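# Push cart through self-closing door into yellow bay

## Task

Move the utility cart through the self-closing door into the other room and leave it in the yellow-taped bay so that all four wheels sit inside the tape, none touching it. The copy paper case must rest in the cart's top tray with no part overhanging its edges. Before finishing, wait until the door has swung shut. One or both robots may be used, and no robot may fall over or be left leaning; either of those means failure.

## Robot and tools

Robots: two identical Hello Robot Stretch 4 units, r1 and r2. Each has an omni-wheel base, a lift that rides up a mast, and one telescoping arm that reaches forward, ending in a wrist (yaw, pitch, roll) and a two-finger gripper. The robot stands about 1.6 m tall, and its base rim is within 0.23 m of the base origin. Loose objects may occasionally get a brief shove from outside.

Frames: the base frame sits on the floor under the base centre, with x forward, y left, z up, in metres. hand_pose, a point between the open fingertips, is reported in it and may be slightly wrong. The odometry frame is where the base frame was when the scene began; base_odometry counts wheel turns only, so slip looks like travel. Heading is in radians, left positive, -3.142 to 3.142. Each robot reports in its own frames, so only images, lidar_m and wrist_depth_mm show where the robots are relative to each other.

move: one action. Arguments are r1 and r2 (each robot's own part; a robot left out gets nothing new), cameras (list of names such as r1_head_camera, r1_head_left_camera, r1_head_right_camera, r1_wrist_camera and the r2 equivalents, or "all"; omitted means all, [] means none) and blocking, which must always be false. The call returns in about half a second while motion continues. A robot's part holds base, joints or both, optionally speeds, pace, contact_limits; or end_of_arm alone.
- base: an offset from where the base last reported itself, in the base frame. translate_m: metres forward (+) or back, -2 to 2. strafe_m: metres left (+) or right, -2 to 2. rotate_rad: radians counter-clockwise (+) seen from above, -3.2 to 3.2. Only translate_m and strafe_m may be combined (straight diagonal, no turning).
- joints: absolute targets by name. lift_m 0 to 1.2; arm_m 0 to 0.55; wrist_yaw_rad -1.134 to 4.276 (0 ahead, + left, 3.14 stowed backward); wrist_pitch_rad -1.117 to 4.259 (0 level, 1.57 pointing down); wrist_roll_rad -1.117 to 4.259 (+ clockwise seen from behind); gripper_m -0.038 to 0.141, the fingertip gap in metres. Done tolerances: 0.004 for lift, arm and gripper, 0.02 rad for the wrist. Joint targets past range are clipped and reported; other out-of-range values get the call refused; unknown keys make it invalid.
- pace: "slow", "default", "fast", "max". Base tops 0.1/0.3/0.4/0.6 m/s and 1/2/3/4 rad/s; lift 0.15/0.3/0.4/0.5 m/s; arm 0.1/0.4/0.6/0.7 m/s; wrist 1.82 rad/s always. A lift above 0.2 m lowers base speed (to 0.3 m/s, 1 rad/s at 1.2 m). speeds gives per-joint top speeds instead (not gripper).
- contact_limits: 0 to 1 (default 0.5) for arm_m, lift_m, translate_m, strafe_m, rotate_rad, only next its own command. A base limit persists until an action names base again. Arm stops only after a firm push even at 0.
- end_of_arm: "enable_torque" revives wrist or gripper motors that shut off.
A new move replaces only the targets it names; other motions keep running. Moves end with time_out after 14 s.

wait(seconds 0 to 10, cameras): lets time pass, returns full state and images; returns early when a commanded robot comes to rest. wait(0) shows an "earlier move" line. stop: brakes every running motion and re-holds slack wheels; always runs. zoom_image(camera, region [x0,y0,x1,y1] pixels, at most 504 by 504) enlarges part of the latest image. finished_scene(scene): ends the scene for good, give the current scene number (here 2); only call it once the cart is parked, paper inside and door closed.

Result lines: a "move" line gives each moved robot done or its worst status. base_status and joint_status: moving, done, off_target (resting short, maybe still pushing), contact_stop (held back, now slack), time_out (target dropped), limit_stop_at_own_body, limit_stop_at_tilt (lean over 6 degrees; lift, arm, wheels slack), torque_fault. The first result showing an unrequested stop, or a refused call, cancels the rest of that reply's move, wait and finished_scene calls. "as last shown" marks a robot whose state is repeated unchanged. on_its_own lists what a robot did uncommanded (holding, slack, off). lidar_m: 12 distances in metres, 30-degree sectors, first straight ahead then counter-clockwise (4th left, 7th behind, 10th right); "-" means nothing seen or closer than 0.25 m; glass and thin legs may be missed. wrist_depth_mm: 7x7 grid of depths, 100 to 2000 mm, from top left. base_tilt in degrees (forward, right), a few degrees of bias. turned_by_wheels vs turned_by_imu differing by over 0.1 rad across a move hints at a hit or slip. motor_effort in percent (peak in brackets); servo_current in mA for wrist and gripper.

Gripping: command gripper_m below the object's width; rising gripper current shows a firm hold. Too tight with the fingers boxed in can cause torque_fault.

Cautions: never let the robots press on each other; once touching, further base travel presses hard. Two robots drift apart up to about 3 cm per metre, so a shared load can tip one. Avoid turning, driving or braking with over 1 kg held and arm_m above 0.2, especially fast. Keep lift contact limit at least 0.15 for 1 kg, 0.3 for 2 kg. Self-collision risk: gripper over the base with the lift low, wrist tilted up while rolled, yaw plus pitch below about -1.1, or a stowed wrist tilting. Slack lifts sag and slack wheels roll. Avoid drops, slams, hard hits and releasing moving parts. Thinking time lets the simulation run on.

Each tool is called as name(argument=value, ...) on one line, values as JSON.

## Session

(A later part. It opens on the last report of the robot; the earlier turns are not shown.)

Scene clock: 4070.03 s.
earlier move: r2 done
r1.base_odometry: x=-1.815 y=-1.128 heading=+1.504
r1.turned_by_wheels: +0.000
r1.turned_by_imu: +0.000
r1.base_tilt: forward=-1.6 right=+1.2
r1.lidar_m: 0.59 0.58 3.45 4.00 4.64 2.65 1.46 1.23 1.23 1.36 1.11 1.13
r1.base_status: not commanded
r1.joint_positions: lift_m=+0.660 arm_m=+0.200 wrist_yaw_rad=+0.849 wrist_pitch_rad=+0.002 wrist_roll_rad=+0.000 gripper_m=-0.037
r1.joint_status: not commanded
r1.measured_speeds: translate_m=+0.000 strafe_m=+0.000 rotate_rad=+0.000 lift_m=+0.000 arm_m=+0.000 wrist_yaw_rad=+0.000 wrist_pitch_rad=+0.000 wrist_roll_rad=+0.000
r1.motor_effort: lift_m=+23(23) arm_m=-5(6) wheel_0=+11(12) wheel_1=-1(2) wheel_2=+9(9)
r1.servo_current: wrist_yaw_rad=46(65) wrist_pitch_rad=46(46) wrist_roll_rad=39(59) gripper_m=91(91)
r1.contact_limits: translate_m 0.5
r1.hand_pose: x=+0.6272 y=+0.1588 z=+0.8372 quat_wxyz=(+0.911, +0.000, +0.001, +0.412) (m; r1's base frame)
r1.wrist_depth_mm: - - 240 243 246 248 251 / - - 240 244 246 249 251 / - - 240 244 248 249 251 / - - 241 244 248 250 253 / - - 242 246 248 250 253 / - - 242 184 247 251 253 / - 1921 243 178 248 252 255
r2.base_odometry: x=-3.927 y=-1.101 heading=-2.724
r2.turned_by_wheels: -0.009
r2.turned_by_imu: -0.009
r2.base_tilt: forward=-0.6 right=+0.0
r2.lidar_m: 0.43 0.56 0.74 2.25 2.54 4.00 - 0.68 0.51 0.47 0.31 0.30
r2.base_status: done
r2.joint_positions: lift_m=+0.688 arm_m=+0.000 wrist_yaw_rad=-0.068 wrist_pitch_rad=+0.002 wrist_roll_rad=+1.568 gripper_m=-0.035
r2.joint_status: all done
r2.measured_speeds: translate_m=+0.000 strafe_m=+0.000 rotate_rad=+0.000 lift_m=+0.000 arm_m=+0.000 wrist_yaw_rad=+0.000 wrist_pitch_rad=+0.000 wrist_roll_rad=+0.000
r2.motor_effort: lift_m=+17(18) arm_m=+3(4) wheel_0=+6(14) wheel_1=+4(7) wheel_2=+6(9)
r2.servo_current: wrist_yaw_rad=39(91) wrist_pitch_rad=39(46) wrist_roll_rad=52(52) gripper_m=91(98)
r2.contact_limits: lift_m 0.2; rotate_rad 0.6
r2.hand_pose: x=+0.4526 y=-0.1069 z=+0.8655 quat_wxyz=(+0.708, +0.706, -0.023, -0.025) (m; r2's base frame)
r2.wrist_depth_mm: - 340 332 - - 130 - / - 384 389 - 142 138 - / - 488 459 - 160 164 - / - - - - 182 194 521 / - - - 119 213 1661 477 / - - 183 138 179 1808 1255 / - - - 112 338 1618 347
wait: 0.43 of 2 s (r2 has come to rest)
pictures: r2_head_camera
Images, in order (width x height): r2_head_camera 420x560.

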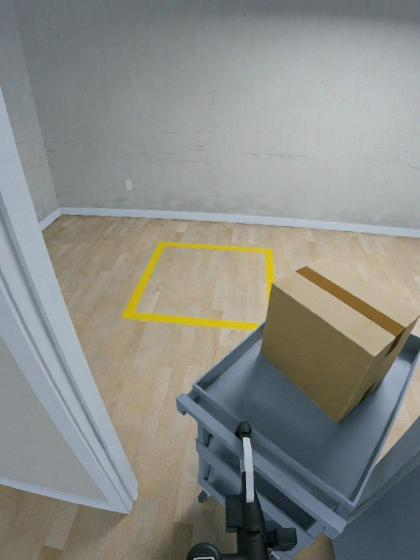

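move(blocking=false, r2={"base": {"rotate_rad": -0.15}, "joints": {"wrist_yaw_rad": 0.08}, "speeds": {"wrist_yaw_rad": 0.35}, "pace": "slow", "contact_limits": {"rotate_rad": 0.6}}, cameras=[])

wait(seconds=2, cameras=[])

move(blocking=false, r2={"base": {"rotate_rad": -0.15}, "joints": {"wrist_yaw_rad": 0.23}, "speeds": {"wrist_yaw_rad": 0.35}, "pace": "slow", "contact_limits": {"rotate_rad": 0.6}}, cameras=[])

wait(seconds=2, cameras=["r2_head_camera", "r2_head_right_camera"])

Scene clock: 4081.00 s.
move: r2 moving
r1.base_odometry: x=-1.815 y=-1.128 heading=+1.504
r1.turned_by_wheels: +0.000
r1.turned_by_imu: +0.000
r1.base_tilt: forward=-1.6 right=+1.2
r1.lidar_m: 0.58 0.57 3.48 4.02 4.61 2.64 1.46 1.22 1.24 1.32 1.14 1.10
r1.base_status: not commanded
r1.joint_positions: lift_m=+0.660 arm_m=+0.200 wrist_yaw_rad=+0.849 wrist_pitch_rad=+0.002 wrist_roll_rad=+0.000 gripper_m=-0.037
r1.joint_status: not commanded
r1.measured_speeds: translate_m=+0.000 strafe_m=+0.000 rotate_rad=+0.000 lift_m=+0.000 arm_m=+0.000 wrist_yaw_rad=+0.000 wrist_pitch_rad=+0.000 wrist_roll_rad=+0.000
r1.motor_effort: lift_m=+23(23) arm_m=-6(6) wheel_0=+11(12) wheel_1=-1(1) wheel_2=+9(9)
r1.servo_current: wrist_yaw_rad=46(52) wrist_pitch_rad=39(46) wrist_roll_rad=39(65) gripper_m=91(91)
r1.contact_limits: translate_m 0.5
r1.hand_pose: x=+0.6272 y=+0.1588 z=+0.8372 quat_wxyz=(+0.911, +0.000, +0.001, +0.412) (m; r1's base frame)
r1.wrist_depth_mm: - - 240 243 246 248 251 / - - 239 244 246 249 250 / - - 240 244 247 249 252 / - - 240 245 248 250 252 / - - 243 245 248 250 253 / - - 242 183 247 251 253 / - 1983 242 178 248 253 254
r2.base_odometry: x=-3.927 y=-1.101 heading=-2.837
r2.turned_by_wheels: -0.113
r2.turned_by_imu: -0.109
r2.base_tilt: forward=-0.7 right=+0.1
r2.lidar_m: 0.42 0.57 0.65 2.14 2.42 3.47 - 3.60 0.52 0.48 0.34 0.32
r2.base_status: rotate_rad moving
r2.joint_positions: lift_m=+0.688 arm_m=+0.000 wrist_yaw_rad=+0.075 wrist_pitch_rad=+0.002 wrist_roll_rad=+1.568 gripper_m=-0.035
r2.joint_status: wrist_yaw_rad moving
r2.measured_speeds: translate_m=+0.000 strafe_m=-0.001 rotate_rad=-0.282 lift_m=+0.000 arm_m=+0.000 wrist_yaw_rad=+0.252 wrist_pitch_rad=+0.000 wrist_roll_rad=+0.000
r2.motor_effort: lift_m=+17(18) arm_m=+0(1) wheel_0=+12(14) wheel_1=+5(9) wheel_2=+6(9)
r2.servo_current: wrist_yaw_rad=59(78) wrist_pitch_rad=39(46) wrist_roll_rad=46(52) gripper_m=91(91)
r2.contact_limits: lift_m 0.2; rotate_rad 0.6
r2.hand_pose: x=+0.4650 y=-0.0655 z=+0.8655 quat_wxyz=(+0.708, +0.706, +0.027, +0.026) (m; r2's base frame)
r2.wrist_depth_mm: 1618 338 334 - - 125 - / - 384 387 - - 135 - / - 496 462 - 160 156 - / - - - - 179 191 512 / - - - 110 213 1708 477 / - - 183 135 178 1661 1255 / - - - 112 336 1708 1098
pictures: none
No camera images: "cameras" was empty.

Scene clock: 4081.57 s.
earlier move: r2 done
r1.base_odometry: x=-1.815 y=-1.128 heading=+1.504
r1.turned_by_wheels: +0.000
r1.turned_by_imu: +0.000
r1.base_tilt: forward=-1.6 right=+1.2
r1.lidar_m: 0.57 0.58 3.50 4.01 4.64 2.61 1.48 1.23 1.25 1.37 1.14 1.13
r1.base_status: not commanded
r1.joint_positions: lift_m=+0.660 arm_m=+0.200 wrist_yaw_rad=+0.849 wrist_pitch_rad=+0.002 wrist_roll_rad=+0.000 gripper_m=-0.037
r1.joint_status: not commanded
r1.measured_speeds: translate_m=+0.000 strafe_m=+0.000 rotate_rad=+0.000 lift_m=+0.000 arm_m=+0.000 wrist_yaw_rad=+0.000 wrist_pitch_rad=+0.000 wrist_roll_rad=+0.000
r1.motor_effort: lift_m=+23(23) arm_m=-5(6) wheel_0=+11(12) wheel_1=-1(2) wheel_2=+9(9)
r1.servo_current: wrist_yaw_rad=39(65) wrist_pitch_rad=46(52) wrist_roll_rad=46(65) gripper_m=91(91)
r1.contact_limits: translate_m 0.5
r1.hand_pose: x=+0.6272 y=+0.1588 z=+0.8372 quat_wxyz=(+0.911, +0.000, +0.001, +0.412) (m; r1's base frame)
r1.wrist_depth_mm: - - 240 243 246 248 251 / - - 239 243 246 248 251 / - - 240 244 247 249 252 / - - 241 245 247 250 252 / - - 242 245 248 251 252 / - - 241 185 247 251 253 / - 1921 243 178 248 252 254
r2.base_odometry: x=-3.927 y=-1.101 heading=-2.873
r2.turned_by_wheels: -0.036
r2.turned_by_imu: -0.035
r2.base_tilt: forward=-0.7 right=+0.1
r2.lidar_m: 0.43 0.56 0.59 1.79 2.41 3.36 - 3.58 0.52 0.49 0.39 0.34
r2.base_status: done
r2.joint_positions: lift_m=+0.688 arm_m=+0.000 wrist_yaw_rad=+0.083 wrist_pitch_rad=+0.002 wrist_roll_rad=+1.568 gripper_m=-0.035
r2.joint_status: all done
r2.measured_speeds: translate_m=+0.000 strafe_m=+0.000 rotate_rad=+0.000 lift_m=+0.000 arm_m=+0.000 wrist_yaw_rad=+0.000 wrist_pitch_rad=+0.000 wrist_roll_rad=+0.000
r2.motor_effort: lift_m=+18(18) arm_m=-3(3) wheel_0=+6(14) wheel_1=+4(9) wheel_2=+7(10)
r2.servo_current: wrist_yaw_rad=39(78) wrist_pitch_rad=39(46) wrist_roll_rad=33(52) gripper_m=91(98)
r2.contact_limits: lift_m 0.2; rotate_rad 0.6
r2.hand_pose: x=+0.4655 y=-0.0633 z=+0.8655 quat_wxyz=(+0.708, +0.705, +0.030, +0.028) (m; r2's base frame)
r2.wrist_depth_mm: - 332 334 - - 135 - / - 379 387 - 149 146 - / - 488 452 - 163 168 - / - - - 110 186 559 525 / - - - 124 214 1661 488 / - - 185 138 180 1661 1229 / - - - 112 332 345 342
wait: 0.57 of 2 s (r2 has come to rest)
pictures: none
No camera images: "cameras" was empty.

Scene clock: 4082.07 s.
move: r2 moving
r1.base_odometry: x=-1.815 y=-1.128 heading=+1.504
r1.turned_by_wheels: +0.000
r1.turned_by_imu: +0.000
r1.base_tilt: forward=-1.6 right=+1.3
r1.lidar_m: 0.60 0.59 3.48 4.00 4.61 2.59 1.49 1.23 1.22 1.37 1.13 1.14
r1.base_status: not commanded
r1.joint_positions: lift_m=+0.660 arm_m=+0.200 wrist_yaw_rad=+0.849 wrist_pitch_rad=+0.002 wrist_roll_rad=+0.000 gripper_m=-0.037
r1.joint_status: not commanded
r1.measured_speeds: translate_m=+0.000 strafe_m=+0.000 rotate_rad=+0.000 lift_m=+0.000 arm_m=+0.000 wrist_yaw_rad=+0.000 wrist_pitch_rad=+0.000 wrist_roll_rad=+0.000
r1.motor_effort: lift_m=+23(23) arm_m=-5(6) wheel_0=+11(12) wheel_1=-1(1) wheel_2=+9(9)
r1.servo_current: wrist_yaw_rad=33(65) wrist_pitch_rad=39(52) wrist_roll_rad=39(59) gripper_m=98(98)
r1.contact_limits: translate_m 0.5
r1.hand_pose: x=+0.6272 y=+0.1588 z=+0.8372 quat_wxyz=(+0.911, +0.000, +0.001, +0.412) (m; r1's base frame)
r1.wrist_depth_mm: - - 240 242 245 249 251 / - - 239 244 246 249 251 / - - 240 243 246 249 252 / - - 241 244 247 250 252 / - - 242 246 248 251 253 / - - 241 184 248 251 253 / - 1921 243 178 248 251 254
r2.base_odometry: x=-3.927 y=-1.102 heading=-2.985
r2.turned_by_wheels: -0.113
r2.turned_by_imu: -0.109
r2.base_tilt: forward=-0.7 right=+0.1
r2.lidar_m: 0.40 0.48 0.54 1.23 2.31 3.01 - 3.82 0.54 0.47 0.47 0.33
r2.base_status: rotate_rad moving
r2.joint_positions: lift_m=+0.688 arm_m=+0.000 wrist_yaw_rad=+0.227 wrist_pitch_rad=+0.002 wrist_roll_rad=+1.568 gripper_m=-0.035
r2.joint_status: wrist_yaw_rad moving
r2.measured_speeds: translate_m=+0.001 strafe_m=-0.001 rotate_rad=-0.282 lift_m=+0.000 arm_m=+0.000 wrist_yaw_rad=+0.254 wrist_pitch_rad=+0.000 wrist_roll_rad=+0.000
r2.motor_effort: lift_m=+17(18) arm_m=-3(4) wheel_0=+11(11) wheel_1=+5(9) wheel_2=+7(10)
r2.servo_current: wrist_yaw_rad=20(72) wrist_pitch_rad=46(46) wrist_roll_rad=52(52) gripper_m=98(98)
r2.contact_limits: lift_m 0.2; rotate_rad 0.6
r2.hand_pose: x=+0.4716 y=-0.0204 z=+0.8655 quat_wxyz=(+0.704, +0.701, +0.081, +0.079) (m; r2's base frame)
r2.wrist_depth_mm: 1618 338 334 - - 127 - / - 382 384 - 141 138 - / - 488 455 - 160 164 - / - - - - 182 535 521 / - - - 119 213 1708 477 / - - 183 138 179 1756 1255 / - - - 112 338 - 349
pictures: none
No camera images: "cameras" was empty.

Scene clock: 4082.67 s.
earlier move: r2 done
r1.base_odometry: x=-1.815 y=-1.128 heading=+1.504
r1.turned_by_wheels: +0.000
r1.turned_by_imu: +0.000
r1.base_tilt: forward=-1.5 right=+1.2
r1.lidar_m: 0.57 0.59 3.46 3.99 4.63 2.61 1.47 1.22 1.24 1.33 1.12 1.14
r1.base_status: not commanded
r1.joint_positions: lift_m=+0.660 arm_m=+0.200 wrist_yaw_rad=+0.849 wrist_pitch_rad=+0.002 wrist_roll_rad=+0.000 gripper_m=-0.037
r1.joint_status: not commanded
r1.measured_speeds: translate_m=+0.000 strafe_m=+0.000 rotate_rad=+0.000 lift_m=+0.000 arm_m=+0.000 wrist_yaw_rad=+0.000 wrist_pitch_rad=+0.000 wrist_roll_rad=+0.000
r1.motor_effort: lift_m=+23(23) arm_m=-5(6) wheel_0=+11(12) wheel_1=-1(1) wheel_2=+9(9)
r1.servo_current: wrist_yaw_rad=52(65) wrist_pitch_rad=33(52) wrist_roll_rad=59(59) gripper_m=91(98)
r1.contact_limits: translate_m 0.5
r1.hand_pose: x=+0.6272 y=+0.1588 z=+0.8372 quat_wxyz=(+0.911, +0.000, +0.001, +0.412) (m; r1's base frame)
r1.wrist_depth_mm: - - 239 243 245 248 251 / - - 240 243 246 249 251 / - - 240 244 247 249 252 / - - 242 244 247 250 252 / - - 242 245 248 251 253 / - - 241 184 247 251 254 / - 1983 242 178 248 252 254
r2.base_odometry: x=-3.927 y=-1.101 heading=-3.022
r2.turned_by_wheels: -0.036
r2.turned_by_imu: -0.035
r2.base_tilt: forward=-0.7 right=+0.1
r2.lidar_m: 0.41 0.47 0.55 1.14 2.29 2.93 - 4.04 0.58 0.48 0.48 0.36
r2.base_status: done
r2.joint_positions: lift_m=+0.688 arm_m=+0.000 wrist_yaw_rad=+0.234 wrist_pitch_rad=+0.002 wrist_roll_rad=+1.568 gripper_m=-0.035
r2.joint_status: all done
r2.measured_speeds: translate_m=+0.000 strafe_m=+0.000 rotate_rad=+0.000 lift_m=+0.000 arm_m=+0.000 wrist_yaw_rad=+0.000 wrist_pitch_rad=+0.000 wrist_roll_rad=+0.000
r2.motor_effort: lift_m=+17(18) arm_m=-3(4) wheel_0=+6(11) wheel_1=+4(9) wheel_2=+6(10)
r2.servo_current: wrist_yaw_rad=39(72) wrist_pitch_rad=39(46) wrist_roll_rad=46(59) gripper_m=91(98)
r2.contact_limits: lift_m 0.2; rotate_rad 0.6
r2.hand_pose: x=+0.4717 y=-0.0183 z=+0.8655 quat_wxyz=(+0.703, +0.701, +0.083, +0.082) (m; r2's base frame)
r2.wrist_depth_mm: - 342 336 - 138 140 - / - 384 387 - 152 152 - / - 473 452 104 169 173 - / - - - 115 190 544 535 / - - - 128 217 1661 484 / - - 185 151 180 1708 1229 / - - - 112 334 338 340
wait: 0.60 of 2 s (r2 has come to rest)
pictures: r2_head_camera, r2_head_right_camera
Images, in order (width x height): r2_head_camera 420x560, r2_head_right_camera 420x672.

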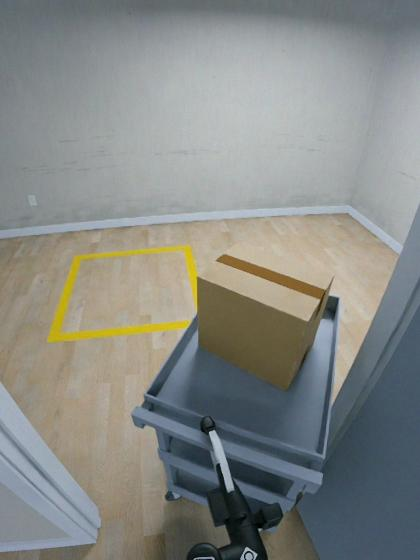

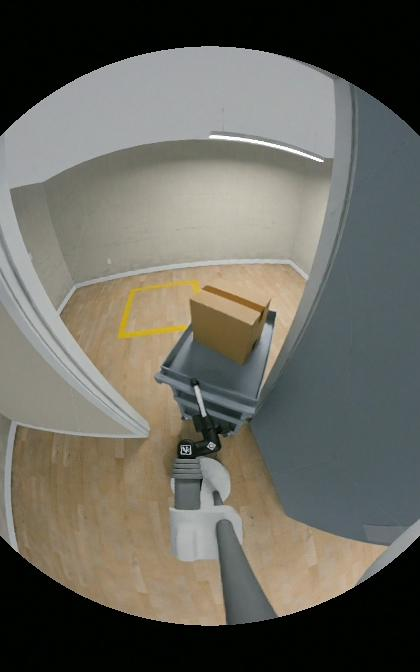

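zoom_image(camera="r2_head_right_camera", region=[150, 280, 330, 500])

zoom_image(camera="r2_head_camera", region=[240, 260, 420, 560])

Scaled by 2.291 from the camera's 420x672 image, which has a finer 600x960 frame.

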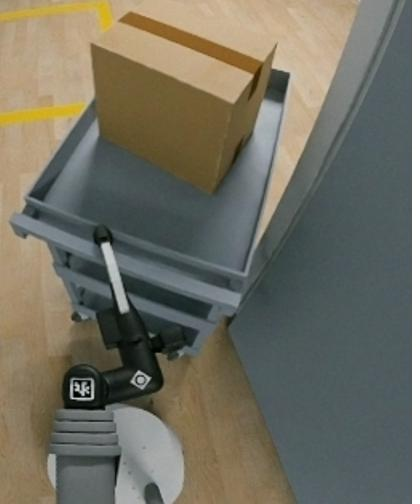

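Scaled by 1.680 from the camera's 420x560 image, which has a finer 1200x1600 frame.

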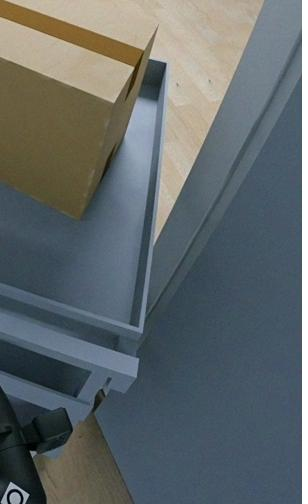

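move(blocking=false, r2={"base": {"translate_m": 0.226, "strafe_m": -0.0998}, "pace": "slow", "contact_limits": {"translate_m": 0.6}}, cameras=[])

wait(seconds=3.5, cameras=["r2_head_camera", "r2_head_right_camera"])

Scene clock: 4138.77 s.
move: r2 moving
r1.base_odometry: x=-1.815 y=-1.128 heading=+1.504
r1.turned_by_wheels: +0.000
r1.turned_by_imu: +0.000
r1.base_tilt: forward=-1.6 right=+1.3
r1.lidar_m: 0.58 0.58 3.47 4.02 4.65 2.65 1.45 1.23 1.24 1.35 1.12 1.14
r1.base_status: not commanded
r1.joint_positions: lift_m=+0.660 arm_m=+0.200 wrist_yaw_rad=+0.849 wrist_pitch_rad=+0.002 wrist_roll_rad=+0.000 gripper_m=-0.037
r1.joint_status: not commanded
r1.measured_speeds: translate_m=+0.000 strafe_m=+0.000 rotate_rad=+0.000 lift_m=+0.000 arm_m=+0.000 wrist_yaw_rad=+0.000 wrist_pitch_rad=+0.000 wrist_roll_rad=+0.000
r1.motor_effort: lift_m=+23(23) arm_m=-5(6) wheel_0=+11(12) wheel_1=-1(2) wheel_2=+9(9)
r1.servo_current: wrist_yaw_rad=52(65) wrist_pitch_rad=46(46) wrist_roll_rad=52(65) gripper_m=85(98)
r1.contact_limits: translate_m 0.5
r1.hand_pose: x=+0.6272 y=+0.1588 z=+0.8372 quat_wxyz=(+0.911, +0.000, +0.001, +0.412) (m; r1's base frame)
r1.wrist_depth_mm: - - 240 244 246 248 251 / - - 239 244 246 249 251 / - - 240 244 248 249 252 / - - 240 244 248 250 253 / - - 242 245 247 250 253 / - - 240 184 247 251 253 / - 1983 242 178 248 252 254
r2.base_odometry: x=-3.940 y=-1.097 heading=-3.021
r2.turned_by_wheels: +0.000
r2.turned_by_imu: +0.001
r2.base_tilt: forward=-0.7 right=+0.0
r2.lidar_m: 0.42 0.47 0.55 1.11 2.32 2.93 - 4.01 0.56 0.44 0.47 0.36
r2.base_status: translate_m moving; strafe_m moving
r2.joint_positions: lift_m=+0.688 arm_m=+0.000 wrist_yaw_rad=+0.233 wrist_pitch_rad=+0.002 wrist_roll_rad=+1.568 gripper_m=-0.035
r2.joint_status: not commanded
r2.measured_speeds: translate_m=+0.050 strafe_m=-0.021 rotate_rad=-0.001 lift_m=+0.000 arm_m=+0.000 wrist_yaw_rad=+0.000 wrist_pitch_rad=+0.000 wrist_roll_rad=+0.000
r2.motor_effort: lift_m=+17(18) arm_m=-2(4) wheel_0=+6(13) wheel_1=+5(8) wheel_2=-12(13)
r2.servo_current: wrist_yaw_rad=46(59) wrist_pitch_rad=33(46) wrist_roll_rad=52(59) gripper_m=85(91)
r2.contact_limits: lift_m 0.2; translate_m 0.6
r2.hand_pose: x=+0.4717 y=-0.0184 z=+0.8655 quat_wxyz=(+0.703, +0.701, +0.083, +0.082) (m; r2's base frame)
r2.wrist_depth_mm: - 340 336 - 139 138 - / - 382 387 - 151 150 - / - 477 449 - 167 171 - / - - - 110 189 199 539 / - - - 129 216 1756 496 / - - 183 146 180 1708 1255 / - - - 112 332 - 338
pictures: none
No camera images: "cameras" was empty.

Scene clock: 4141.93 s.
earlier move: r2 done
r1.base_odometry: x=-1.815 y=-1.128 heading=+1.504
r1.turned_by_wheels: +0.000
r1.turned_by_imu: +0.000
r1.base_tilt: forward=-1.6 right=+1.2
r1.lidar_m: 0.58 0.57 3.49 4.01 4.65 2.63 1.44 1.23 1.24 1.31 1.13 1.12
r1.base_status: not commanded
r1.joint_positions: lift_m=+0.660 arm_m=+0.200 wrist_yaw_rad=+0.849 wrist_pitch_rad=+0.002 wrist_roll_rad=+0.000 gripper_m=-0.037
r1.joint_status: not commanded
r1.measured_speeds: translate_m=+0.000 strafe_m=+0.000 rotate_rad=+0.000 lift_m=+0.000 arm_m=+0.000 wrist_yaw_rad=+0.000 wrist_pitch_rad=+0.000 wrist_roll_rad=+0.000
r1.motor_effort: lift_m=+23(23) arm_m=-5(6) wheel_0=+11(12) wheel_1=-1(2) wheel_2=+9(9)
r1.servo_current: wrist_yaw_rad=46(72) wrist_pitch_rad=39(52) wrist_roll_rad=52(72) gripper_m=91(98)
r1.contact_limits: translate_m 0.5
r1.hand_pose: x=+0.6272 y=+0.1588 z=+0.8372 quat_wxyz=(+0.911, +0.000, +0.001, +0.412) (m; r1's base frame)
r1.wrist_depth_mm: - - 240 242 245 248 251 / - - 240 244 246 249 251 / - - 240 243 246 249 252 / - - 241 244 248 250 252 / - - 242 245 248 251 253 / - - 241 184 248 251 253 / - 1921 242 178 248 251 254
r2.base_odometry: x=-4.163 y=-1.029 heading=-3.022
r2.turned_by_wheels: +0.000
r2.turned_by_imu: +0.000
r2.base_tilt: forward=-0.7 right=+0.1
r2.lidar_m: 0.41 0.49 0.55 0.56 2.46 3.09 - 0.69 0.39 0.33 0.33 0.35
r2.base_status: done
r2.joint_positions: lift_m=+0.688 arm_m=+0.000 wrist_yaw_rad=+0.230 wrist_pitch_rad=+0.002 wrist_roll_rad=+1.568 gripper_m=-0.035
r2.joint_status: not commanded
r2.measured_speeds: translate_m=+0.000 strafe_m=+0.000 rotate_rad=+0.000 lift_m=+0.000 arm_m=+0.000 wrist_yaw_rad=+0.000 wrist_pitch_rad=+0.000 wrist_roll_rad=+0.000
r2.motor_effort: lift_m=+17(18) arm_m=+4(4) wheel_0=+3(13) wheel_1=+3(8) wheel_2=-6(14)
r2.servo_current: wrist_yaw_rad=39(59) wrist_pitch_rad=46(52) wrist_roll_rad=39(59) gripper_m=91(98)
r2.contact_limits: lift_m 0.2; translate_m 0.6
r2.hand_pose: x=+0.4716 y=-0.0194 z=+0.8655 quat_wxyz=(+0.704, +0.701, +0.082, +0.080) (m; r2's base frame)
r2.wrist_depth_mm: - 340 338 - - 146 - / - 384 387 - 157 154 - / - 469 445 108 174 177 - / - - 521 120 193 585 559 / - - - 132 217 1756 496 / - - 186 156 181 1708 1229 / - - - 112 293 332 329
wait: 3.17 of 3.5 s (r2 has come to rest)
pictures: r2_head_camera, r2_head_right_camera
Images, in order (width x height): r2_head_camera 420x560, r2_head_right_camera 420x672.

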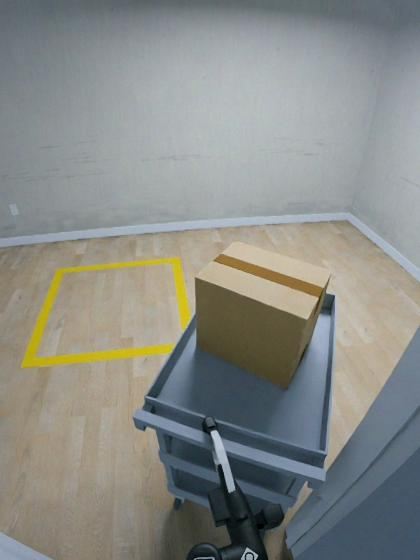

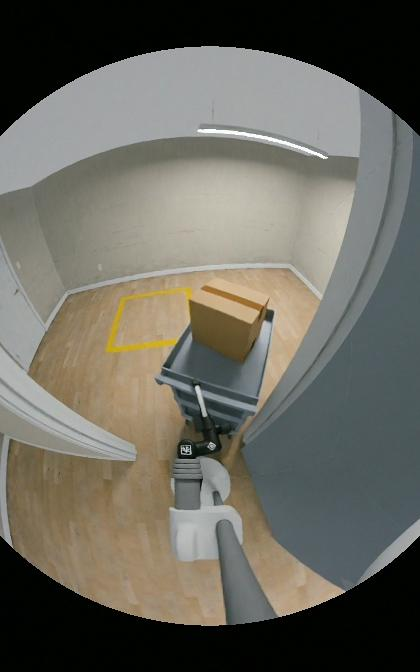

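move(blocking=false, r2={"base": {"translate_m": 0.112, "strafe_m": -0.0360}, "pace": "slow", "contact_limits": {"translate_m": 0.6}}, cameras=[])

wait(seconds=3, cameras=["r2_head_right_camera"])

Scene clock: 4156.27 s.
move: r2 moving
r1.base_odometry: x=-1.815 y=-1.128 heading=+1.504
r1.turned_by_wheels: +0.000
r1.turned_by_imu: +0.000
r1.base_tilt: forward=-1.6 right=+1.2
r1.lidar_m: 0.55 0.60 3.48 3.98 4.61 2.63 1.44 1.23 1.20 1.33 1.11 1.13
r1.base_status: not commanded
r1.joint_positions: lift_m=+0.660 arm_m=+0.200 wrist_yaw_rad=+0.849 wrist_pitch_rad=+0.002 wrist_roll_rad=+0.000 gripper_m=-0.037
r1.joint_status: not commanded
r1.measured_speeds: translate_m=+0.000 strafe_m=+0.000 rotate_rad=+0.000 lift_m=+0.000 arm_m=+0.000 wrist_yaw_rad=+0.000 wrist_pitch_rad=+0.000 wrist_roll_rad=+0.000
r1.motor_effort: lift_m=+23(23) arm_m=-5(6) wheel_0=+11(12) wheel_1=-1(1) wheel_2=+9(9)
r1.servo_current: wrist_yaw_rad=52(59) wrist_pitch_rad=39(52) wrist_roll_rad=39(65) gripper_m=91(91)
r1.contact_limits: translate_m 0.5
r1.hand_pose: x=+0.6272 y=+0.1588 z=+0.8372 quat_wxyz=(+0.911, +0.000, +0.001, +0.412) (m; r1's base frame)
r1.wrist_depth_mm: - - 239 243 245 248 251 / - - 241 243 246 249 251 / - - 241 243 247 249 252 / - - 241 244 248 249 252 / - - 242 245 248 251 253 / - - 241 183 248 251 253 / - 1921 242 178 248 251 254
r2.base_odometry: x=-4.176 y=-1.027 heading=-3.022
r2.turned_by_wheels: +0.000
r2.turned_by_imu: +0.001
r2.base_tilt: forward=-0.7 right=+0.1
r2.lidar_m: 0.42 0.45 0.54 0.54 2.42 3.08 - 0.70 0.38 0.31 0.30 0.35
r2.base_status: translate_m moving; strafe_m moving
r2.joint_positions: lift_m=+0.688 arm_m=+0.000 wrist_yaw_rad=+0.230 wrist_pitch_rad=+0.002 wrist_roll_rad=+1.568 gripper_m=-0.035
r2.joint_status: not commanded
r2.measured_speeds: translate_m=+0.049 strafe_m=-0.015 rotate_rad=+0.002 lift_m=+0.000 arm_m=+0.000 wrist_yaw_rad=+0.000 wrist_pitch_rad=+0.000 wrist_roll_rad=+0.000
r2.motor_effort: lift_m=+17(18) arm_m=+4(4) wheel_0=+6(10) wheel_1=+4(6) wheel_2=-14(14)
r2.servo_current: wrist_yaw_rad=39(59) wrist_pitch_rad=39(46) wrist_roll_rad=39(59) gripper_m=85(91)
r2.contact_limits: lift_m 0.2; translate_m 0.6
r2.hand_pose: x=+0.4716 y=-0.0194 z=+0.8655 quat_wxyz=(+0.704, +0.701, +0.082, +0.080) (m; r2's base frame)
r2.wrist_depth_mm: - 340 338 - - 145 - / - 382 384 - 156 154 - / - 469 439 107 173 176 - / - - 525 119 192 580 559 / - - - 132 218 1708 492 / - - 183 156 180 1708 1205 / - - - 112 294 330 329
pictures: none
No camera images: "cameras" was empty.

Scene clock: 4158.17 s.
earlier move: r2 done
r1.base_odometry: x=-1.815 y=-1.128 heading=+1.504
r1.turned_by_wheels: +0.000
r1.turned_by_imu: +0.000
r1.base_tilt: forward=-1.5 right=+1.2
r1.lidar_m: 0.57 0.59 3.47 4.00 4.64 2.66 1.45 1.22 1.23 1.33 1.12 1.13
r1.base_status: not commanded
r1.joint_positions: lift_m=+0.660 arm_m=+0.200 wrist_yaw_rad=+0.849 wrist_pitch_rad=+0.002 wrist_roll_rad=+0.000 gripper_m=-0.037
r1.joint_status: not commanded
r1.measured_speeds: translate_m=+0.000 strafe_m=+0.000 rotate_rad=+0.000 lift_m=+0.000 arm_m=+0.000 wrist_yaw_rad=+0.000 wrist_pitch_rad=+0.000 wrist_roll_rad=+0.000
r1.motor_effort: lift_m=+23(23) arm_m=-5(6) wheel_0=+11(12) wheel_1=-1(2) wheel_2=+9(9)
r1.servo_current: wrist_yaw_rad=39(65) wrist_pitch_rad=39(52) wrist_roll_rad=52(72) gripper_m=85(98)
r1.contact_limits: translate_m 0.5
r1.hand_pose: x=+0.6272 y=+0.1588 z=+0.8372 quat_wxyz=(+0.911, +0.000, +0.001, +0.412) (m; r1's base frame)
r1.wrist_depth_mm: - - 239 243 245 248 251 / - - 240 244 246 249 251 / - - 240 244 247 249 251 / - - 241 244 246 250 252 / - - 241 245 247 250 252 / - - 241 184 248 252 254 / - 1921 242 178 248 252 254
r2.base_odometry: x=-4.278 y=-1.007 heading=-3.022
r2.turned_by_wheels: +0.000
r2.turned_by_imu: +0.000
r2.base_tilt: forward=-0.6 right=+0.0
r2.lidar_m: 0.41 0.48 0.59 0.53 2.47 3.16 - 0.57 0.31 0.26 0.26 0.34
r2.base_status: done
r2.joint_positions: lift_m=+0.688 arm_m=+0.000 wrist_yaw_rad=+0.229 wrist_pitch_rad=+0.002 wrist_roll_rad=+1.568 gripper_m=-0.035
r2.joint_status: not commanded
r2.measured_speeds: translate_m=+0.000 strafe_m=+0.000 rotate_rad=+0.000 lift_m=+0.000 arm_m=+0.000 wrist_yaw_rad=+0.000 wrist_pitch_rad=+0.000 wrist_roll_rad=+0.000
r2.motor_effort: lift_m=+17(18) arm_m=+4(4) wheel_0=+3(10) wheel_1=+4(7) wheel_2=-9(15)
r2.servo_current: wrist_yaw_rad=39(59) wrist_pitch_rad=46(46) wrist_roll_rad=39(65) gripper_m=91(98)
r2.contact_limits: lift_m 0.2; translate_m 0.6
r2.hand_pose: x=+0.4716 y=-0.0196 z=+0.8655 quat_wxyz=(+0.704, +0.701, +0.082, +0.080) (m; r2's base frame)
r2.wrist_depth_mm: - 340 342 - - 145 - / - 384 384 - 157 154 - / - 469 445 107 173 177 - / - - 517 120 192 585 554 / - - - 132 218 1708 496 / - - 184 156 181 1708 1336 / - - - 112 296 330 329
wait: 1.90 of 3 s (r2 has come to rest)
pictures: r2_head_right_camera
Images, in order (width x height): r2_head_right_camera 420x672.

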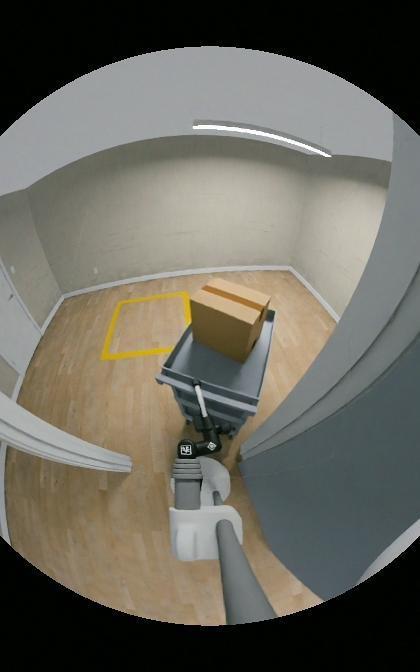

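move(blocking=false, r2={"base": {"translate_m": 0.0251, "strafe_m": 0.102}, "joints": {"wrist_yaw_rad": -0.12}, "speeds": {"wrist_yaw_rad": 0.27}, "pace": "slow", "contact_limits": {"translate_m": 0.6}}, cameras=[])

wait(seconds=3, cameras=["r2_head_camera", "r2_head_right_camera"])

Scene clock: 4173.27 s.
move: r2 moving
r1.base_odometry: x=-1.815 y=-1.128 heading=+1.504
r1.turned_by_wheels: +0.000
r1.turned_by_imu: +0.000
r1.base_tilt: forward=-1.5 right=+1.2
r1.lidar_m: 0.56 0.59 3.47 4.00 4.66 2.65 1.44 1.22 1.25 1.34 1.12 1.13
r1.base_status: not commanded
r1.joint_positions: lift_m=+0.660 arm_m=+0.200 wrist_yaw_rad=+0.849 wrist_pitch_rad=+0.002 wrist_roll_rad=+0.000 gripper_m=-0.037
r1.joint_status: not commanded
r1.measured_speeds: translate_m=+0.000 strafe_m=+0.000 rotate_rad=+0.000 lift_m=+0.000 arm_m=+0.000 wrist_yaw_rad=+0.000 wrist_pitch_rad=+0.000 wrist_roll_rad=+0.000
r1.motor_effort: lift_m=+23(23) arm_m=-6(6) wheel_0=+11(12) wheel_1=-1(2) wheel_2=+9(9)
r1.servo_current: wrist_yaw_rad=52(59) wrist_pitch_rad=46(46) wrist_roll_rad=46(65) gripper_m=85(98)
r1.contact_limits: translate_m 0.5
r1.hand_pose: x=+0.6272 y=+0.1588 z=+0.8372 quat_wxyz=(+0.911, +0.000, +0.001, +0.412) (m; r1's base frame)
r1.wrist_depth_mm: - - 239 243 246 249 251 / - - 240 244 246 249 252 / - - 240 243 246 249 252 / - - 241 244 246 250 252 / - - 242 245 248 250 252 / - - 241 184 247 251 253 / - 1921 242 178 249 251 253
r2.base_odometry: x=-4.280 y=-1.020 heading=-3.022
r2.turned_by_wheels: +0.000
r2.turned_by_imu: +0.001
r2.base_tilt: forward=-0.7 right=+0.1
r2.lidar_m: 0.43 0.48 0.60 0.53 2.48 3.12 - 0.62 0.34 0.27 0.28 0.35
r2.base_status: translate_m moving; strafe_m moving
r2.joint_positions: lift_m=+0.688 arm_m=+0.000 wrist_yaw_rad=+0.132 wrist_pitch_rad=+0.002 wrist_roll_rad=+1.568 gripper_m=-0.035
r2.joint_status: wrist_yaw_rad moving
r2.measured_speeds: translate_m=+0.012 strafe_m=+0.049 rotate_rad=+0.003 lift_m=+0.000 arm_m=+0.000 wrist_yaw_rad=-0.242 wrist_pitch_rad=+0.000 wrist_roll_rad=+0.000
r2.motor_effort: lift_m=+17(18) arm_m=+4(4) wheel_0=-3(7) wheel_1=+9(9) wheel_2=-6(10)
r2.servo_current: wrist_yaw_rad=137(137) wrist_pitch_rad=39(46) wrist_roll_rad=39(59) gripper_m=91(91)
r2.contact_limits: lift_m 0.2; translate_m 0.6
r2.hand_pose: x=+0.4683 y=-0.0486 z=+0.8655 quat_wxyz=(+0.707, +0.705, +0.048, +0.046) (m; r2's base frame)
r2.wrist_depth_mm: - 342 338 - - 152 - / - 382 382 105 160 160 - / - 459 433 114 178 178 - / - - 504 125 195 574 - / - - - 140 217 1618 512 / - - 187 154 180 1708 1336 / - - - 112 272 1661 1138
pictures: none
No camera images: "cameras" was empty.

Scene clock: 4175.07 s.
earlier move: r2 done
r1.base_odometry: x=-1.815 y=-1.128 heading=+1.504
r1.turned_by_wheels: +0.000
r1.turned_by_imu: +0.000
r1.base_tilt: forward=-1.6 right=+1.2
r1.lidar_m: 0.60 0.59 3.47 4.04 4.64 2.67 1.46 1.22 1.24 1.34 1.13 1.12
r1.base_status: not commanded
r1.joint_positions: lift_m=+0.660 arm_m=+0.200 wrist_yaw_rad=+0.849 wrist_pitch_rad=+0.002 wrist_roll_rad=+0.000 gripper_m=-0.037
r1.joint_status: not commanded
r1.measured_speeds: translate_m=+0.000 strafe_m=+0.000 rotate_rad=+0.000 lift_m=+0.000 arm_m=+0.000 wrist_yaw_rad=+0.000 wrist_pitch_rad=+0.000 wrist_roll_rad=+0.000
r1.motor_effort: lift_m=+23(23) arm_m=-6(6) wheel_0=+11(12) wheel_1=-1(2) wheel_2=+9(9)
r1.servo_current: wrist_yaw_rad=46(65) wrist_pitch_rad=52(52) wrist_roll_rad=52(72) gripper_m=91(98)
r1.contact_limits: translate_m 0.5
r1.hand_pose: x=+0.6272 y=+0.1588 z=+0.8372 quat_wxyz=(+0.911, +0.000, +0.001, +0.412) (m; r1's base frame)
r1.wrist_depth_mm: - - 239 242 245 248 251 / - - 240 243 246 249 252 / - - 240 244 247 249 252 / - - 241 244 248 250 252 / - - 242 245 248 251 252 / - - 241 184 248 251 253 / - 1983 243 178 248 252 254
r2.base_odometry: x=-4.291 y=-1.111 heading=-3.023
r2.turned_by_wheels: -0.001
r2.turned_by_imu: -0.001
r2.base_tilt: forward=-0.7 right=+0.1
r2.lidar_m: 0.40 3.01 0.48 0.44 2.40 3.02 - 0.77 0.45 0.35 0.37 0.36
r2.base_status: done
r2.joint_positions: lift_m=+0.688 arm_m=+0.000 wrist_yaw_rad=-0.124 wrist_pitch_rad=+0.002 wrist_roll_rad=+1.568 gripper_m=-0.035
r2.joint_status: all done
r2.measured_speeds: translate_m=+0.000 strafe_m=+0.000 rotate_rad=+0.000 lift_m=+0.000 arm_m=+0.000 wrist_yaw_rad=+0.000 wrist_pitch_rad=+0.000 wrist_roll_rad=+0.000
r2.motor_effort: lift_m=+17(18) arm_m=+4(4) wheel_0=-7(13) wheel_1=+5(11) wheel_2=-8(10)
r2.servo_current: wrist_yaw_rad=46(189) wrist_pitch_rad=39(46) wrist_roll_rad=52(59) gripper_m=91(98)
r2.contact_limits: lift_m 0.2; translate_m 0.6
r2.hand_pose: x=+0.4463 y=-0.1224 z=+0.8655 quat_wxyz=(+0.707, +0.705, -0.043, -0.045) (m; r2's base frame)
r2.wrist_depth_mm: - - 530 132 187 - - / - 402 394 141 196 - - / - 433 424 146 205 - - / - - 459 151 214 - - / - - 504 160 224 759 - / - - 186 167 183 1618 500 / - - - 112 247 1863 1229
wait: 1.80 of 3 s (r2 has come to rest)
pictures: r2_head_camera, r2_head_right_camera
Images, in order (width x height): r2_head_camera 420x560, r2_head_right_camera 420x672.

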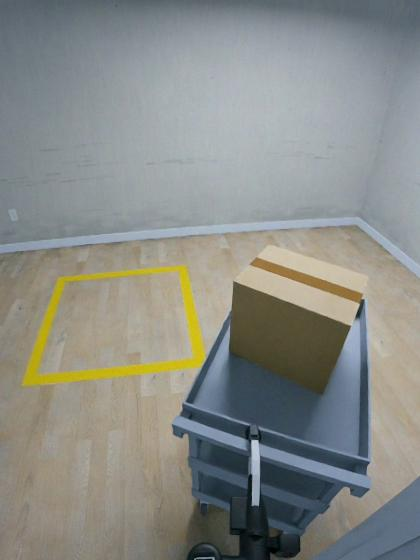

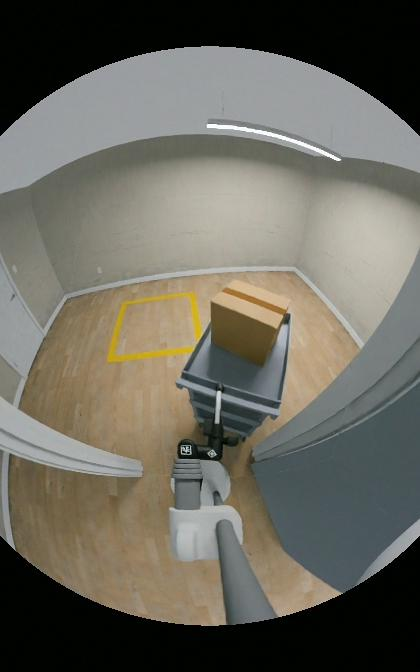

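move(blocking=false, r2={"base": {"translate_m": 0.0411, "strafe_m": 0.0673}, "joints": {"wrist_yaw_rad": -0.38}, "speeds": {"wrist_yaw_rad": 0.25}, "pace": "slow", "contact_limits": {"translate_m": 0.6}}, cameras=[])

wait(seconds=3, cameras=["r2_head_camera"])

Scene clock: 4214.83 s.
move: r2 moving
r1.base_odometry: x=-1.815 y=-1.128 heading=+1.504
r1.turned_by_wheels: +0.000
r1.turned_by_imu: +0.000
r1.base_tilt: forward=-1.6 right=+1.2
r1.lidar_m: 0.57 0.58 3.46 4.01 4.66 2.63 1.48 1.24 1.20 1.35 1.13 1.13
r1.base_status: not commanded
r1.joint_positions: lift_m=+0.660 arm_m=+0.200 wrist_yaw_rad=+0.849 wrist_pitch_rad=+0.002 wrist_roll_rad=+0.000 gripper_m=-0.037
r1.joint_status: not commanded
r1.measured_speeds: translate_m=+0.000 strafe_m=+0.000 rotate_rad=+0.000 lift_m=+0.000 arm_m=+0.000 wrist_yaw_rad=+0.000 wrist_pitch_rad=+0.000 wrist_roll_rad=+0.000
r1.motor_effort: lift_m=+23(23) arm_m=-5(6) wheel_0=+11(11) wheel_1=-2(2) wheel_2=+9(9)
r1.servo_current: wrist_yaw_rad=65(65) wrist_pitch_rad=33(52) wrist_roll_rad=52(52) gripper_m=85(91)
r1.contact_limits: translate_m 0.5
r1.hand_pose: x=+0.6272 y=+0.1588 z=+0.8372 quat_wxyz=(+0.911, +0.000, +0.001, +0.412) (m; r1's base frame)
r1.wrist_depth_mm: - - 240 242 246 248 251 / - - 239 244 247 249 251 / - - 240 243 247 248 251 / - - 241 244 247 250 253 / - - 241 245 248 250 253 / - - 241 184 247 251 253 / - 1921 243 178 248 251 254
r2.base_odometry: x=-4.296 y=-1.122 heading=-3.022
r2.turned_by_wheels: +0.000
r2.turned_by_imu: +0.001
r2.base_tilt: forward=-0.7 right=+0.1
r2.lidar_m: 0.41 3.03 0.50 0.44 2.36 3.01 - 0.78 0.45 0.35 0.39 0.38
r2.base_status: translate_m moving; strafe_m moving
r2.joint_positions: lift_m=+0.688 arm_m=+0.000 wrist_yaw_rad=-0.214 wrist_pitch_rad=+0.002 wrist_roll_rad=+1.568 gripper_m=-0.035
r2.joint_status: wrist_yaw_rad moving
r2.measured_speeds: translate_m=+0.026 strafe_m=+0.041 rotate_rad=+0.003 lift_m=+0.000 arm_m=+0.000 wrist_yaw_rad=-0.221 wrist_pitch_rad=+0.000 wrist_roll_rad=+0.000
r2.motor_effort: lift_m=+17(18) arm_m=+4(4) wheel_0=-3(10) wheel_1=+9(9) wheel_2=-6(9)
r2.servo_current: wrist_yaw_rad=85(98) wrist_pitch_rad=39(46) wrist_roll_rad=39(52) gripper_m=98(98)
r2.contact_limits: lift_m 0.2; translate_m 0.6
r2.hand_pose: x=+0.4342 y=-0.1466 z=+0.8655 quat_wxyz=(+0.704, +0.702, -0.074, -0.076) (m; r2's base frame)
r2.wrist_depth_mm: - - - 141 196 - - / - 404 397 147 202 - - / - 430 424 151 209 - - / - - 455 158 217 - - / - - 492 162 225 750 - / - - 187 167 182 1576 525 / - - - 112 241 1863 1281
pictures: none
No camera images: "cameras" was empty.

Scene clock: 4216.40 s.
earlier move: r2 done
r1.base_odometry: x=-1.815 y=-1.128 heading=+1.504
r1.turned_by_wheels: +0.000
r1.turned_by_imu: +0.000
r1.base_tilt: forward=-1.6 right=+1.2
r1.lidar_m: 0.57 0.59 3.46 4.03 4.63 2.61 1.46 1.23 1.24 1.34 1.12 1.13
r1.base_status: not commanded
r1.joint_positions: lift_m=+0.660 arm_m=+0.200 wrist_yaw_rad=+0.849 wrist_pitch_rad=+0.002 wrist_roll_rad=+0.000 gripper_m=-0.037
r1.joint_status: not commanded
r1.measured_speeds: translate_m=+0.000 strafe_m=+0.000 rotate_rad=+0.000 lift_m=+0.000 arm_m=+0.000 wrist_yaw_rad=+0.000 wrist_pitch_rad=+0.000 wrist_roll_rad=+0.000
r1.motor_effort: lift_m=+23(23) arm_m=-5(6) wheel_0=+11(12) wheel_1=-1(2) wheel_2=+9(9)
r1.servo_current: wrist_yaw_rad=52(65) wrist_pitch_rad=46(52) wrist_roll_rad=39(65) gripper_m=85(91)
r1.contact_limits: translate_m 0.5
r1.hand_pose: x=+0.6272 y=+0.1588 z=+0.8372 quat_wxyz=(+0.911, +0.000, +0.001, +0.412) (m; r1's base frame)
r1.wrist_depth_mm: - - 240 243 245 248 251 / - - 240 243 246 249 251 / - - 241 244 247 250 253 / - - 241 244 247 250 252 / - - 242 245 248 251 252 / - - 240 184 247 251 253 / - 1983 242 178 249 252 254
r2.base_odometry: x=-4.323 y=-1.182 heading=-3.024
r2.turned_by_wheels: -0.001
r2.turned_by_imu: -0.001
r2.base_tilt: forward=-0.7 right=+0.0
r2.lidar_m: 0.36 2.96 2.51 0.38 2.34 2.93 - 0.87 0.47 0.41 0.40 0.39
r2.base_status: done
r2.joint_positions: lift_m=+0.688 arm_m=+0.000 wrist_yaw_rad=-0.384 wrist_pitch_rad=+0.002 wrist_roll_rad=+1.568 gripper_m=-0.035
r2.joint_status: all done
r2.measured_speeds: translate_m=+0.000 strafe_m=+0.000 rotate_rad=+0.000 lift_m=+0.000 arm_m=+0.000 wrist_yaw_rad=+0.000 wrist_pitch_rad=+0.000 wrist_roll_rad=+0.000
r2.motor_effort: lift_m=+18(18) arm_m=+4(4) wheel_0=-6(10) wheel_1=+4(9) wheel_2=-10(11)
r2.servo_current: wrist_yaw_rad=52(163) wrist_pitch_rad=46(46) wrist_roll_rad=46(59) gripper_m=91(98)
r2.contact_limits: lift_m 0.2; translate_m 0.6
r2.hand_pose: x=+0.4055 y=-0.1891 z=+0.8655 quat_wxyz=(+0.695, +0.693, -0.134, -0.136) (m; r2's base frame)
r2.wrist_depth_mm: - - - 163 223 1708 - / - - - 164 225 - - / - 442 430 166 226 - - / - 459 449 167 227 - - / - - 473 168 229 - - / - - 183 170 184 - - / - - - 112 232 - 508
wait: 1.57 of 3 s (r2 has come to rest)
pictures: r2_head_camera
Images, in order (width x height): r2_head_camera 420x560.

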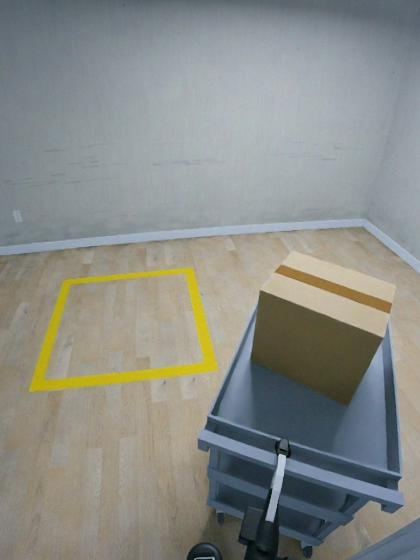

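move(blocking=false, r2={"base": {"translate_m": 0.2188, "strafe_m": -0.1209}, "pace": "slow", "contact_limits": {"translate_m": 0.6}}, cameras=[])

wait(seconds=4, cameras=["r2_head_camera"])

Scene clock: 4227.03 s.
move: r2 moving
r1.base_odometry: x=-1.815 y=-1.128 heading=+1.504
r1.turned_by_wheels: +0.000
r1.turned_by_imu: +0.000
r1.base_tilt: forward=-1.6 right=+1.2
r1.lidar_m: 0.57 0.59 3.48 4.02 4.62 2.60 1.46 1.23 1.22 1.36 1.12 1.12
r1.base_status: not commanded
r1.joint_positions: lift_m=+0.660 arm_m=+0.200 wrist_yaw_rad=+0.849 wrist_pitch_rad=+0.002 wrist_roll_rad=+0.000 gripper_m=-0.037
r1.joint_status: not commanded
r1.measured_speeds: translate_m=+0.000 strafe_m=+0.000 rotate_rad=+0.000 lift_m=+0.000 arm_m=+0.000 wrist_yaw_rad=+0.000 wrist_pitch_rad=+0.000 wrist_roll_rad=+0.000
r1.motor_effort: lift_m=+23(23) arm_m=-5(6) wheel_0=+11(12) wheel_1=-1(2) wheel_2=+9(9)
r1.servo_current: wrist_yaw_rad=59(65) wrist_pitch_rad=46(46) wrist_roll_rad=52(65) gripper_m=91(91)
r1.contact_limits: translate_m 0.5
r1.hand_pose: x=+0.6272 y=+0.1588 z=+0.8372 quat_wxyz=(+0.911, +0.000, +0.001, +0.412) (m; r1's base frame)
r1.wrist_depth_mm: - - 239 242 245 248 250 / - - 240 244 247 249 251 / - - 241 244 247 248 252 / - - 241 244 247 250 253 / - - 242 246 248 251 252 / - - 240 183 248 251 253 / - 1921 242 178 248 252 254
r2.base_odometry: x=-4.337 y=-1.177 heading=-3.023
r2.turned_by_wheels: +0.000
r2.turned_by_imu: +0.001
r2.base_tilt: forward=-0.7 right=+0.1
r2.lidar_m: 0.37 2.96 2.52 0.37 2.33 2.96 - 0.85 0.48 0.40 0.40 0.37
r2.base_status: translate_m moving; strafe_m moving
r2.joint_positions: lift_m=+0.688 arm_m=+0.000 wrist_yaw_rad=-0.384 wrist_pitch_rad=+0.002 wrist_roll_rad=+1.568 gripper_m=-0.035
r2.joint_status: not commanded
r2.measured_speeds: translate_m=+0.048 strafe_m=-0.026 rotate_rad=-0.001 lift_m=+0.000 arm_m=+0.000 wrist_yaw_rad=+0.000 wrist_pitch_rad=+0.000 wrist_roll_rad=+0.000
r2.motor_effort: lift_m=+17(18) arm_m=+3(4) wheel_0=+8(9) wheel_1=+5(5) wheel_2=-11(15)
r2.servo_current: wrist_yaw_rad=59(59) wrist_pitch_rad=46(52) wrist_roll_rad=46(59) gripper_m=85(91)
r2.contact_limits: lift_m 0.2; translate_m 0.6
r2.hand_pose: x=+0.4055 y=-0.1891 z=+0.8655 quat_wxyz=(+0.695, +0.693, -0.134, -0.136) (m; r2's base frame)
r2.wrist_depth_mm: - - - 162 220 1708 - / - - - 163 222 - - / - 439 430 164 224 - - / - 459 449 166 225 - - / - - 469 167 228 - - / - - 184 168 182 715 - / - - - 112 231 - 496
pictures: none
No camera images: "cameras" was empty.

Scene clock: 4230.20 s.
earlier move: r2 done
r1.base_odometry: x=-1.815 y=-1.128 heading=+1.504
r1.turned_by_wheels: +0.000
r1.turned_by_imu: +0.000
r1.base_tilt: forward=-1.6 right=+1.2
r1.lidar_m: 0.59 0.59 3.50 4.03 4.64 2.65 1.45 1.21 1.22 1.36 1.13 1.13
r1.base_status: not commanded
r1.joint_positions: lift_m=+0.660 arm_m=+0.200 wrist_yaw_rad=+0.849 wrist_pitch_rad=+0.002 wrist_roll_rad=+0.000 gripper_m=-0.037
r1.joint_status: not commanded
r1.measured_speeds: translate_m=+0.000 strafe_m=+0.000 rotate_rad=+0.000 lift_m=+0.000 arm_m=+0.000 wrist_yaw_rad=+0.000 wrist_pitch_rad=+0.000 wrist_roll_rad=+0.000
r1.motor_effort: lift_m=+23(23) arm_m=-6(6) wheel_0=+11(12) wheel_1=-1(2) wheel_2=+9(9)
r1.servo_current: wrist_yaw_rad=46(65) wrist_pitch_rad=46(52) wrist_roll_rad=39(65) gripper_m=91(98)
r1.contact_limits: translate_m 0.5
r1.hand_pose: x=+0.6272 y=+0.1588 z=+0.8372 quat_wxyz=(+0.911, +0.000, +0.001, +0.412) (m; r1's base frame)
r1.wrist_depth_mm: - - 239 242 246 248 251 / - - 240 244 246 249 252 / - - 240 244 246 249 252 / - - 241 244 246 249 251 / - - 241 245 248 251 253 / - - 241 184 247 251 252 / - 1921 242 178 248 252 254
r2.base_odometry: x=-4.555 y=-1.088 heading=-3.023
r2.turned_by_wheels: +0.000
r2.turned_by_imu: +0.002
r2.base_tilt: forward=-0.7 right=+0.0
r2.lidar_m: 0.39 2.78 2.62 0.53 0.52 3.13 - 0.54 0.31 0.30 0.41 0.38
r2.base_status: done
r2.joint_positions: lift_m=+0.688 arm_m=+0.000 wrist_yaw_rad=-0.377 wrist_pitch_rad=+0.002 wrist_roll_rad=+1.568 gripper_m=-0.035
r2.joint_status: not commanded
r2.measured_speeds: translate_m=+0.000 strafe_m=+0.000 rotate_rad=+0.000 lift_m=+0.000 arm_m=+0.000 wrist_yaw_rad=+0.000 wrist_pitch_rad=+0.000 wrist_roll_rad=+0.000
r2.motor_effort: lift_m=+17(18) arm_m=+4(4) wheel_0=+8(15) wheel_1=+5(8) wheel_2=-4(15)
r2.servo_current: wrist_yaw_rad=52(59) wrist_pitch_rad=39(52) wrist_roll_rad=52(59) gripper_m=85(98)
r2.contact_limits: lift_m 0.2; translate_m 0.6
r2.hand_pose: x=+0.4068 y=-0.1876 z=+0.8655 quat_wxyz=(+0.695, +0.694, -0.132, -0.134) (m; r2's base frame)
r2.wrist_depth_mm: - - - 163 222 1661 - / - - - 163 222 - - / - 436 433 165 225 - - / - 455 445 167 226 - - / - - 469 167 227 - - / - - 186 167 181 - - / - - - 112 229 1661 508
wait: 3.17 of 4 s (r2 has come to rest)
pictures: r2_head_camera
Images, in order (width x height): r2_head_camera 420x560.

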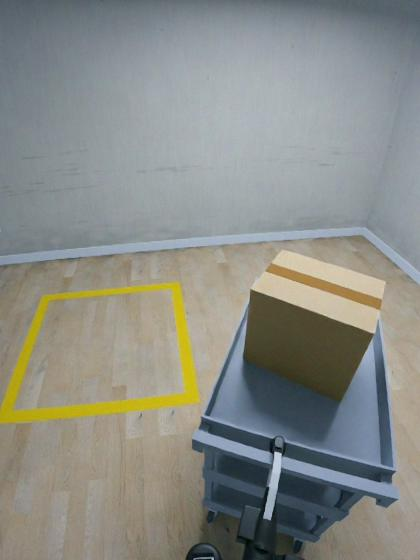

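move(blocking=false, r2={"base": {"translate_m": 0.145, "strafe_m": -0.055}, "pace": "slow", "contact_limits": {"translate_m": 0.6}}, cameras=[])

wait(seconds=4, cameras=["r2_head_right_camera"])

Scene clock: 4241.43 s.
move: r2 moving
r1.base_odometry: x=-1.815 y=-1.128 heading=+1.504
r1.turned_by_wheels: +0.000
r1.turned_by_imu: +0.000
r1.base_tilt: forward=-1.6 right=+1.3
r1.lidar_m: 0.58 0.59 3.49 3.97 4.65 2.65 1.47 1.21 1.25 1.33 1.13 1.11
r1.base_status: not commanded
r1.joint_positions: lift_m=+0.660 arm_m=+0.200 wrist_yaw_rad=+0.849 wrist_pitch_rad=+0.002 wrist_roll_rad=+0.000 gripper_m=-0.037
r1.joint_status: not commanded
r1.measured_speeds: translate_m=+0.000 strafe_m=+0.000 rotate_rad=+0.000 lift_m=+0.000 arm_m=+0.000 wrist_yaw_rad=+0.000 wrist_pitch_rad=+0.000 wrist_roll_rad=+0.000
r1.motor_effort: lift_m=+23(23) arm_m=-5(6) wheel_0=+11(12) wheel_1=-1(1) wheel_2=+9(9)
r1.servo_current: wrist_yaw_rad=52(65) wrist_pitch_rad=39(52) wrist_roll_rad=52(52) gripper_m=85(91)
r1.contact_limits: translate_m 0.5
r1.hand_pose: x=+0.6272 y=+0.1588 z=+0.8372 quat_wxyz=(+0.911, +0.000, +0.001, +0.412) (m; r1's base frame)
r1.wrist_depth_mm: - - 240 242 245 249 251 / - - 240 244 246 249 252 / - - 240 243 246 249 253 / - - 241 245 248 250 252 / - - 241 245 248 250 252 / - - 240 185 248 251 254 / - 1921 242 178 248 252 253
r2.base_odometry: x=-4.568 y=-1.085 heading=-3.022
r2.turned_by_wheels: +0.000
r2.turned_by_imu: +0.001
r2.base_tilt: forward=-0.7 right=+0.1
r2.lidar_m: 0.36 2.76 2.66 0.56 0.51 3.14 - 0.53 0.31 0.31 0.39 0.37
r2.base_status: translate_m moving; strafe_m moving
r2.joint_positions: lift_m=+0.688 arm_m=+0.000 wrist_yaw_rad=-0.377 wrist_pitch_rad=+0.002 wrist_roll_rad=+1.568 gripper_m=-0.035
r2.joint_status: not commanded
r2.measured_speeds: translate_m=+0.048 strafe_m=-0.019 rotate_rad=-0.002 lift_m=+0.000 arm_m=+0.000 wrist_yaw_rad=+0.000 wrist_pitch_rad=+0.000 wrist_roll_rad=+0.000
r2.motor_effort: lift_m=+17(18) arm_m=+4(4) wheel_0=+9(13) wheel_1=+5(6) wheel_2=-10(11)
r2.servo_current: wrist_yaw_rad=52(52) wrist_pitch_rad=46(46) wrist_roll_rad=39(59) gripper_m=78(91)
r2.contact_limits: lift_m 0.2; translate_m 0.6
r2.hand_pose: x=+0.4068 y=-0.1876 z=+0.8655 quat_wxyz=(+0.695, +0.694, -0.132, -0.134) (m; r2's base frame)
r2.wrist_depth_mm: - - - 164 223 1661 - / - - - 164 224 - - / - 442 433 165 225 - - / - - 452 166 226 - - / - - 462 167 227 - - / - - 186 168 181 - - / - - - 112 230 1661 525
pictures: none
No camera images: "cameras" was empty.

Scene clock: 4243.70 s.
earlier move: r2 done
r1.base_odometry: x=-1.815 y=-1.128 heading=+1.504
r1.turned_by_wheels: +0.000
r1.turned_by_imu: +0.000
r1.base_tilt: forward=-1.6 right=+1.2
r1.lidar_m: 0.57 0.60 3.47 4.05 4.63 2.63 1.45 1.24 1.20 1.32 1.14 1.13
r1.base_status: not commanded
r1.joint_positions: lift_m=+0.660 arm_m=+0.200 wrist_yaw_rad=+0.849 wrist_pitch_rad=+0.002 wrist_roll_rad=+0.000 gripper_m=-0.037
r1.joint_status: not commanded
r1.measured_speeds: translate_m=+0.000 strafe_m=+0.000 rotate_rad=+0.000 lift_m=+0.000 arm_m=+0.000 wrist_yaw_rad=+0.000 wrist_pitch_rad=+0.000 wrist_roll_rad=+0.000
r1.motor_effort: lift_m=+23(23) arm_m=-6(6) wheel_0=+11(12) wheel_1=-1(2) wheel_2=+9(9)
r1.servo_current: wrist_yaw_rad=65(72) wrist_pitch_rad=46(52) wrist_roll_rad=52(78) gripper_m=85(98)
r1.contact_limits: translate_m 0.5
r1.hand_pose: x=+0.6272 y=+0.1588 z=+0.8372 quat_wxyz=(+0.911, +0.000, +0.001, +0.412) (m; r1's base frame)
r1.wrist_depth_mm: - - 240 243 245 249 251 / - - 240 244 245 250 252 / - - 240 244 247 249 251 / - - 241 244 248 250 253 / - - 242 246 248 250 253 / - - 241 184 247 252 253 / - 1921 242 178 248 252 254
r2.base_odometry: x=-4.705 y=-1.051 heading=-3.023
r2.turned_by_wheels: -0.001
r2.turned_by_imu: +0.000
r2.base_tilt: forward=-0.7 right=+0.0
r2.lidar_m: 0.36 2.64 2.75 1.33 0.63 3.23 - 0.38 0.31 0.45 0.41 0.38
r2.base_status: done
r2.joint_positions: lift_m=+0.688 arm_m=+0.000 wrist_yaw_rad=-0.382 wrist_pitch_rad=+0.002 wrist_roll_rad=+1.568 gripper_m=-0.035
r2.joint_status: not commanded
r2.measured_speeds: translate_m=+0.000 strafe_m=+0.000 rotate_rad=+0.000 lift_m=+0.000 arm_m=+0.000 wrist_yaw_rad=+0.000 wrist_pitch_rad=+0.000 wrist_roll_rad=+0.000
r2.motor_effort: lift_m=+17(18) arm_m=+4(4) wheel_0=+4(13) wheel_1=+5(6) wheel_2=-10(12)
r2.servo_current: wrist_yaw_rad=46(65) wrist_pitch_rad=46(46) wrist_roll_rad=52(65) gripper_m=91(91)
r2.contact_limits: lift_m 0.2; translate_m 0.6
r2.hand_pose: x=+0.4059 y=-0.1886 z=+0.8655 quat_wxyz=(+0.695, +0.693, -0.133, -0.135) (m; r2's base frame)
r2.wrist_depth_mm: - - - 169 229 1661 - / - - - 168 229 - - / - 442 436 168 229 - - / - - 449 168 228 - - / - - 462 168 228 - - / - - 186 168 183 - - / - - - 112 229 1708 508
wait: 2.27 of 4 s (r2 has come to rest)
pictures: r2_head_right_camera
Images, in order (width x height): r2_head_right_camera 420x672.

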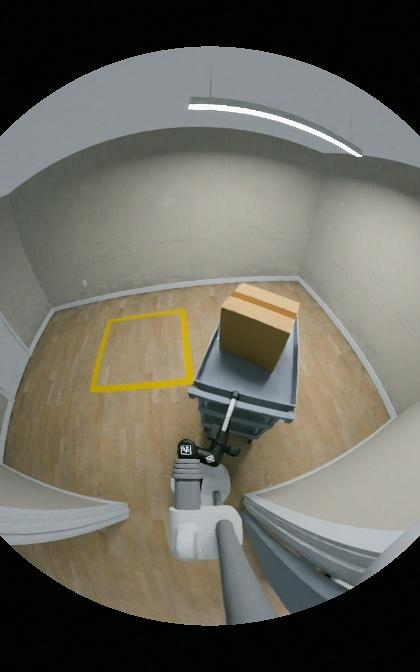

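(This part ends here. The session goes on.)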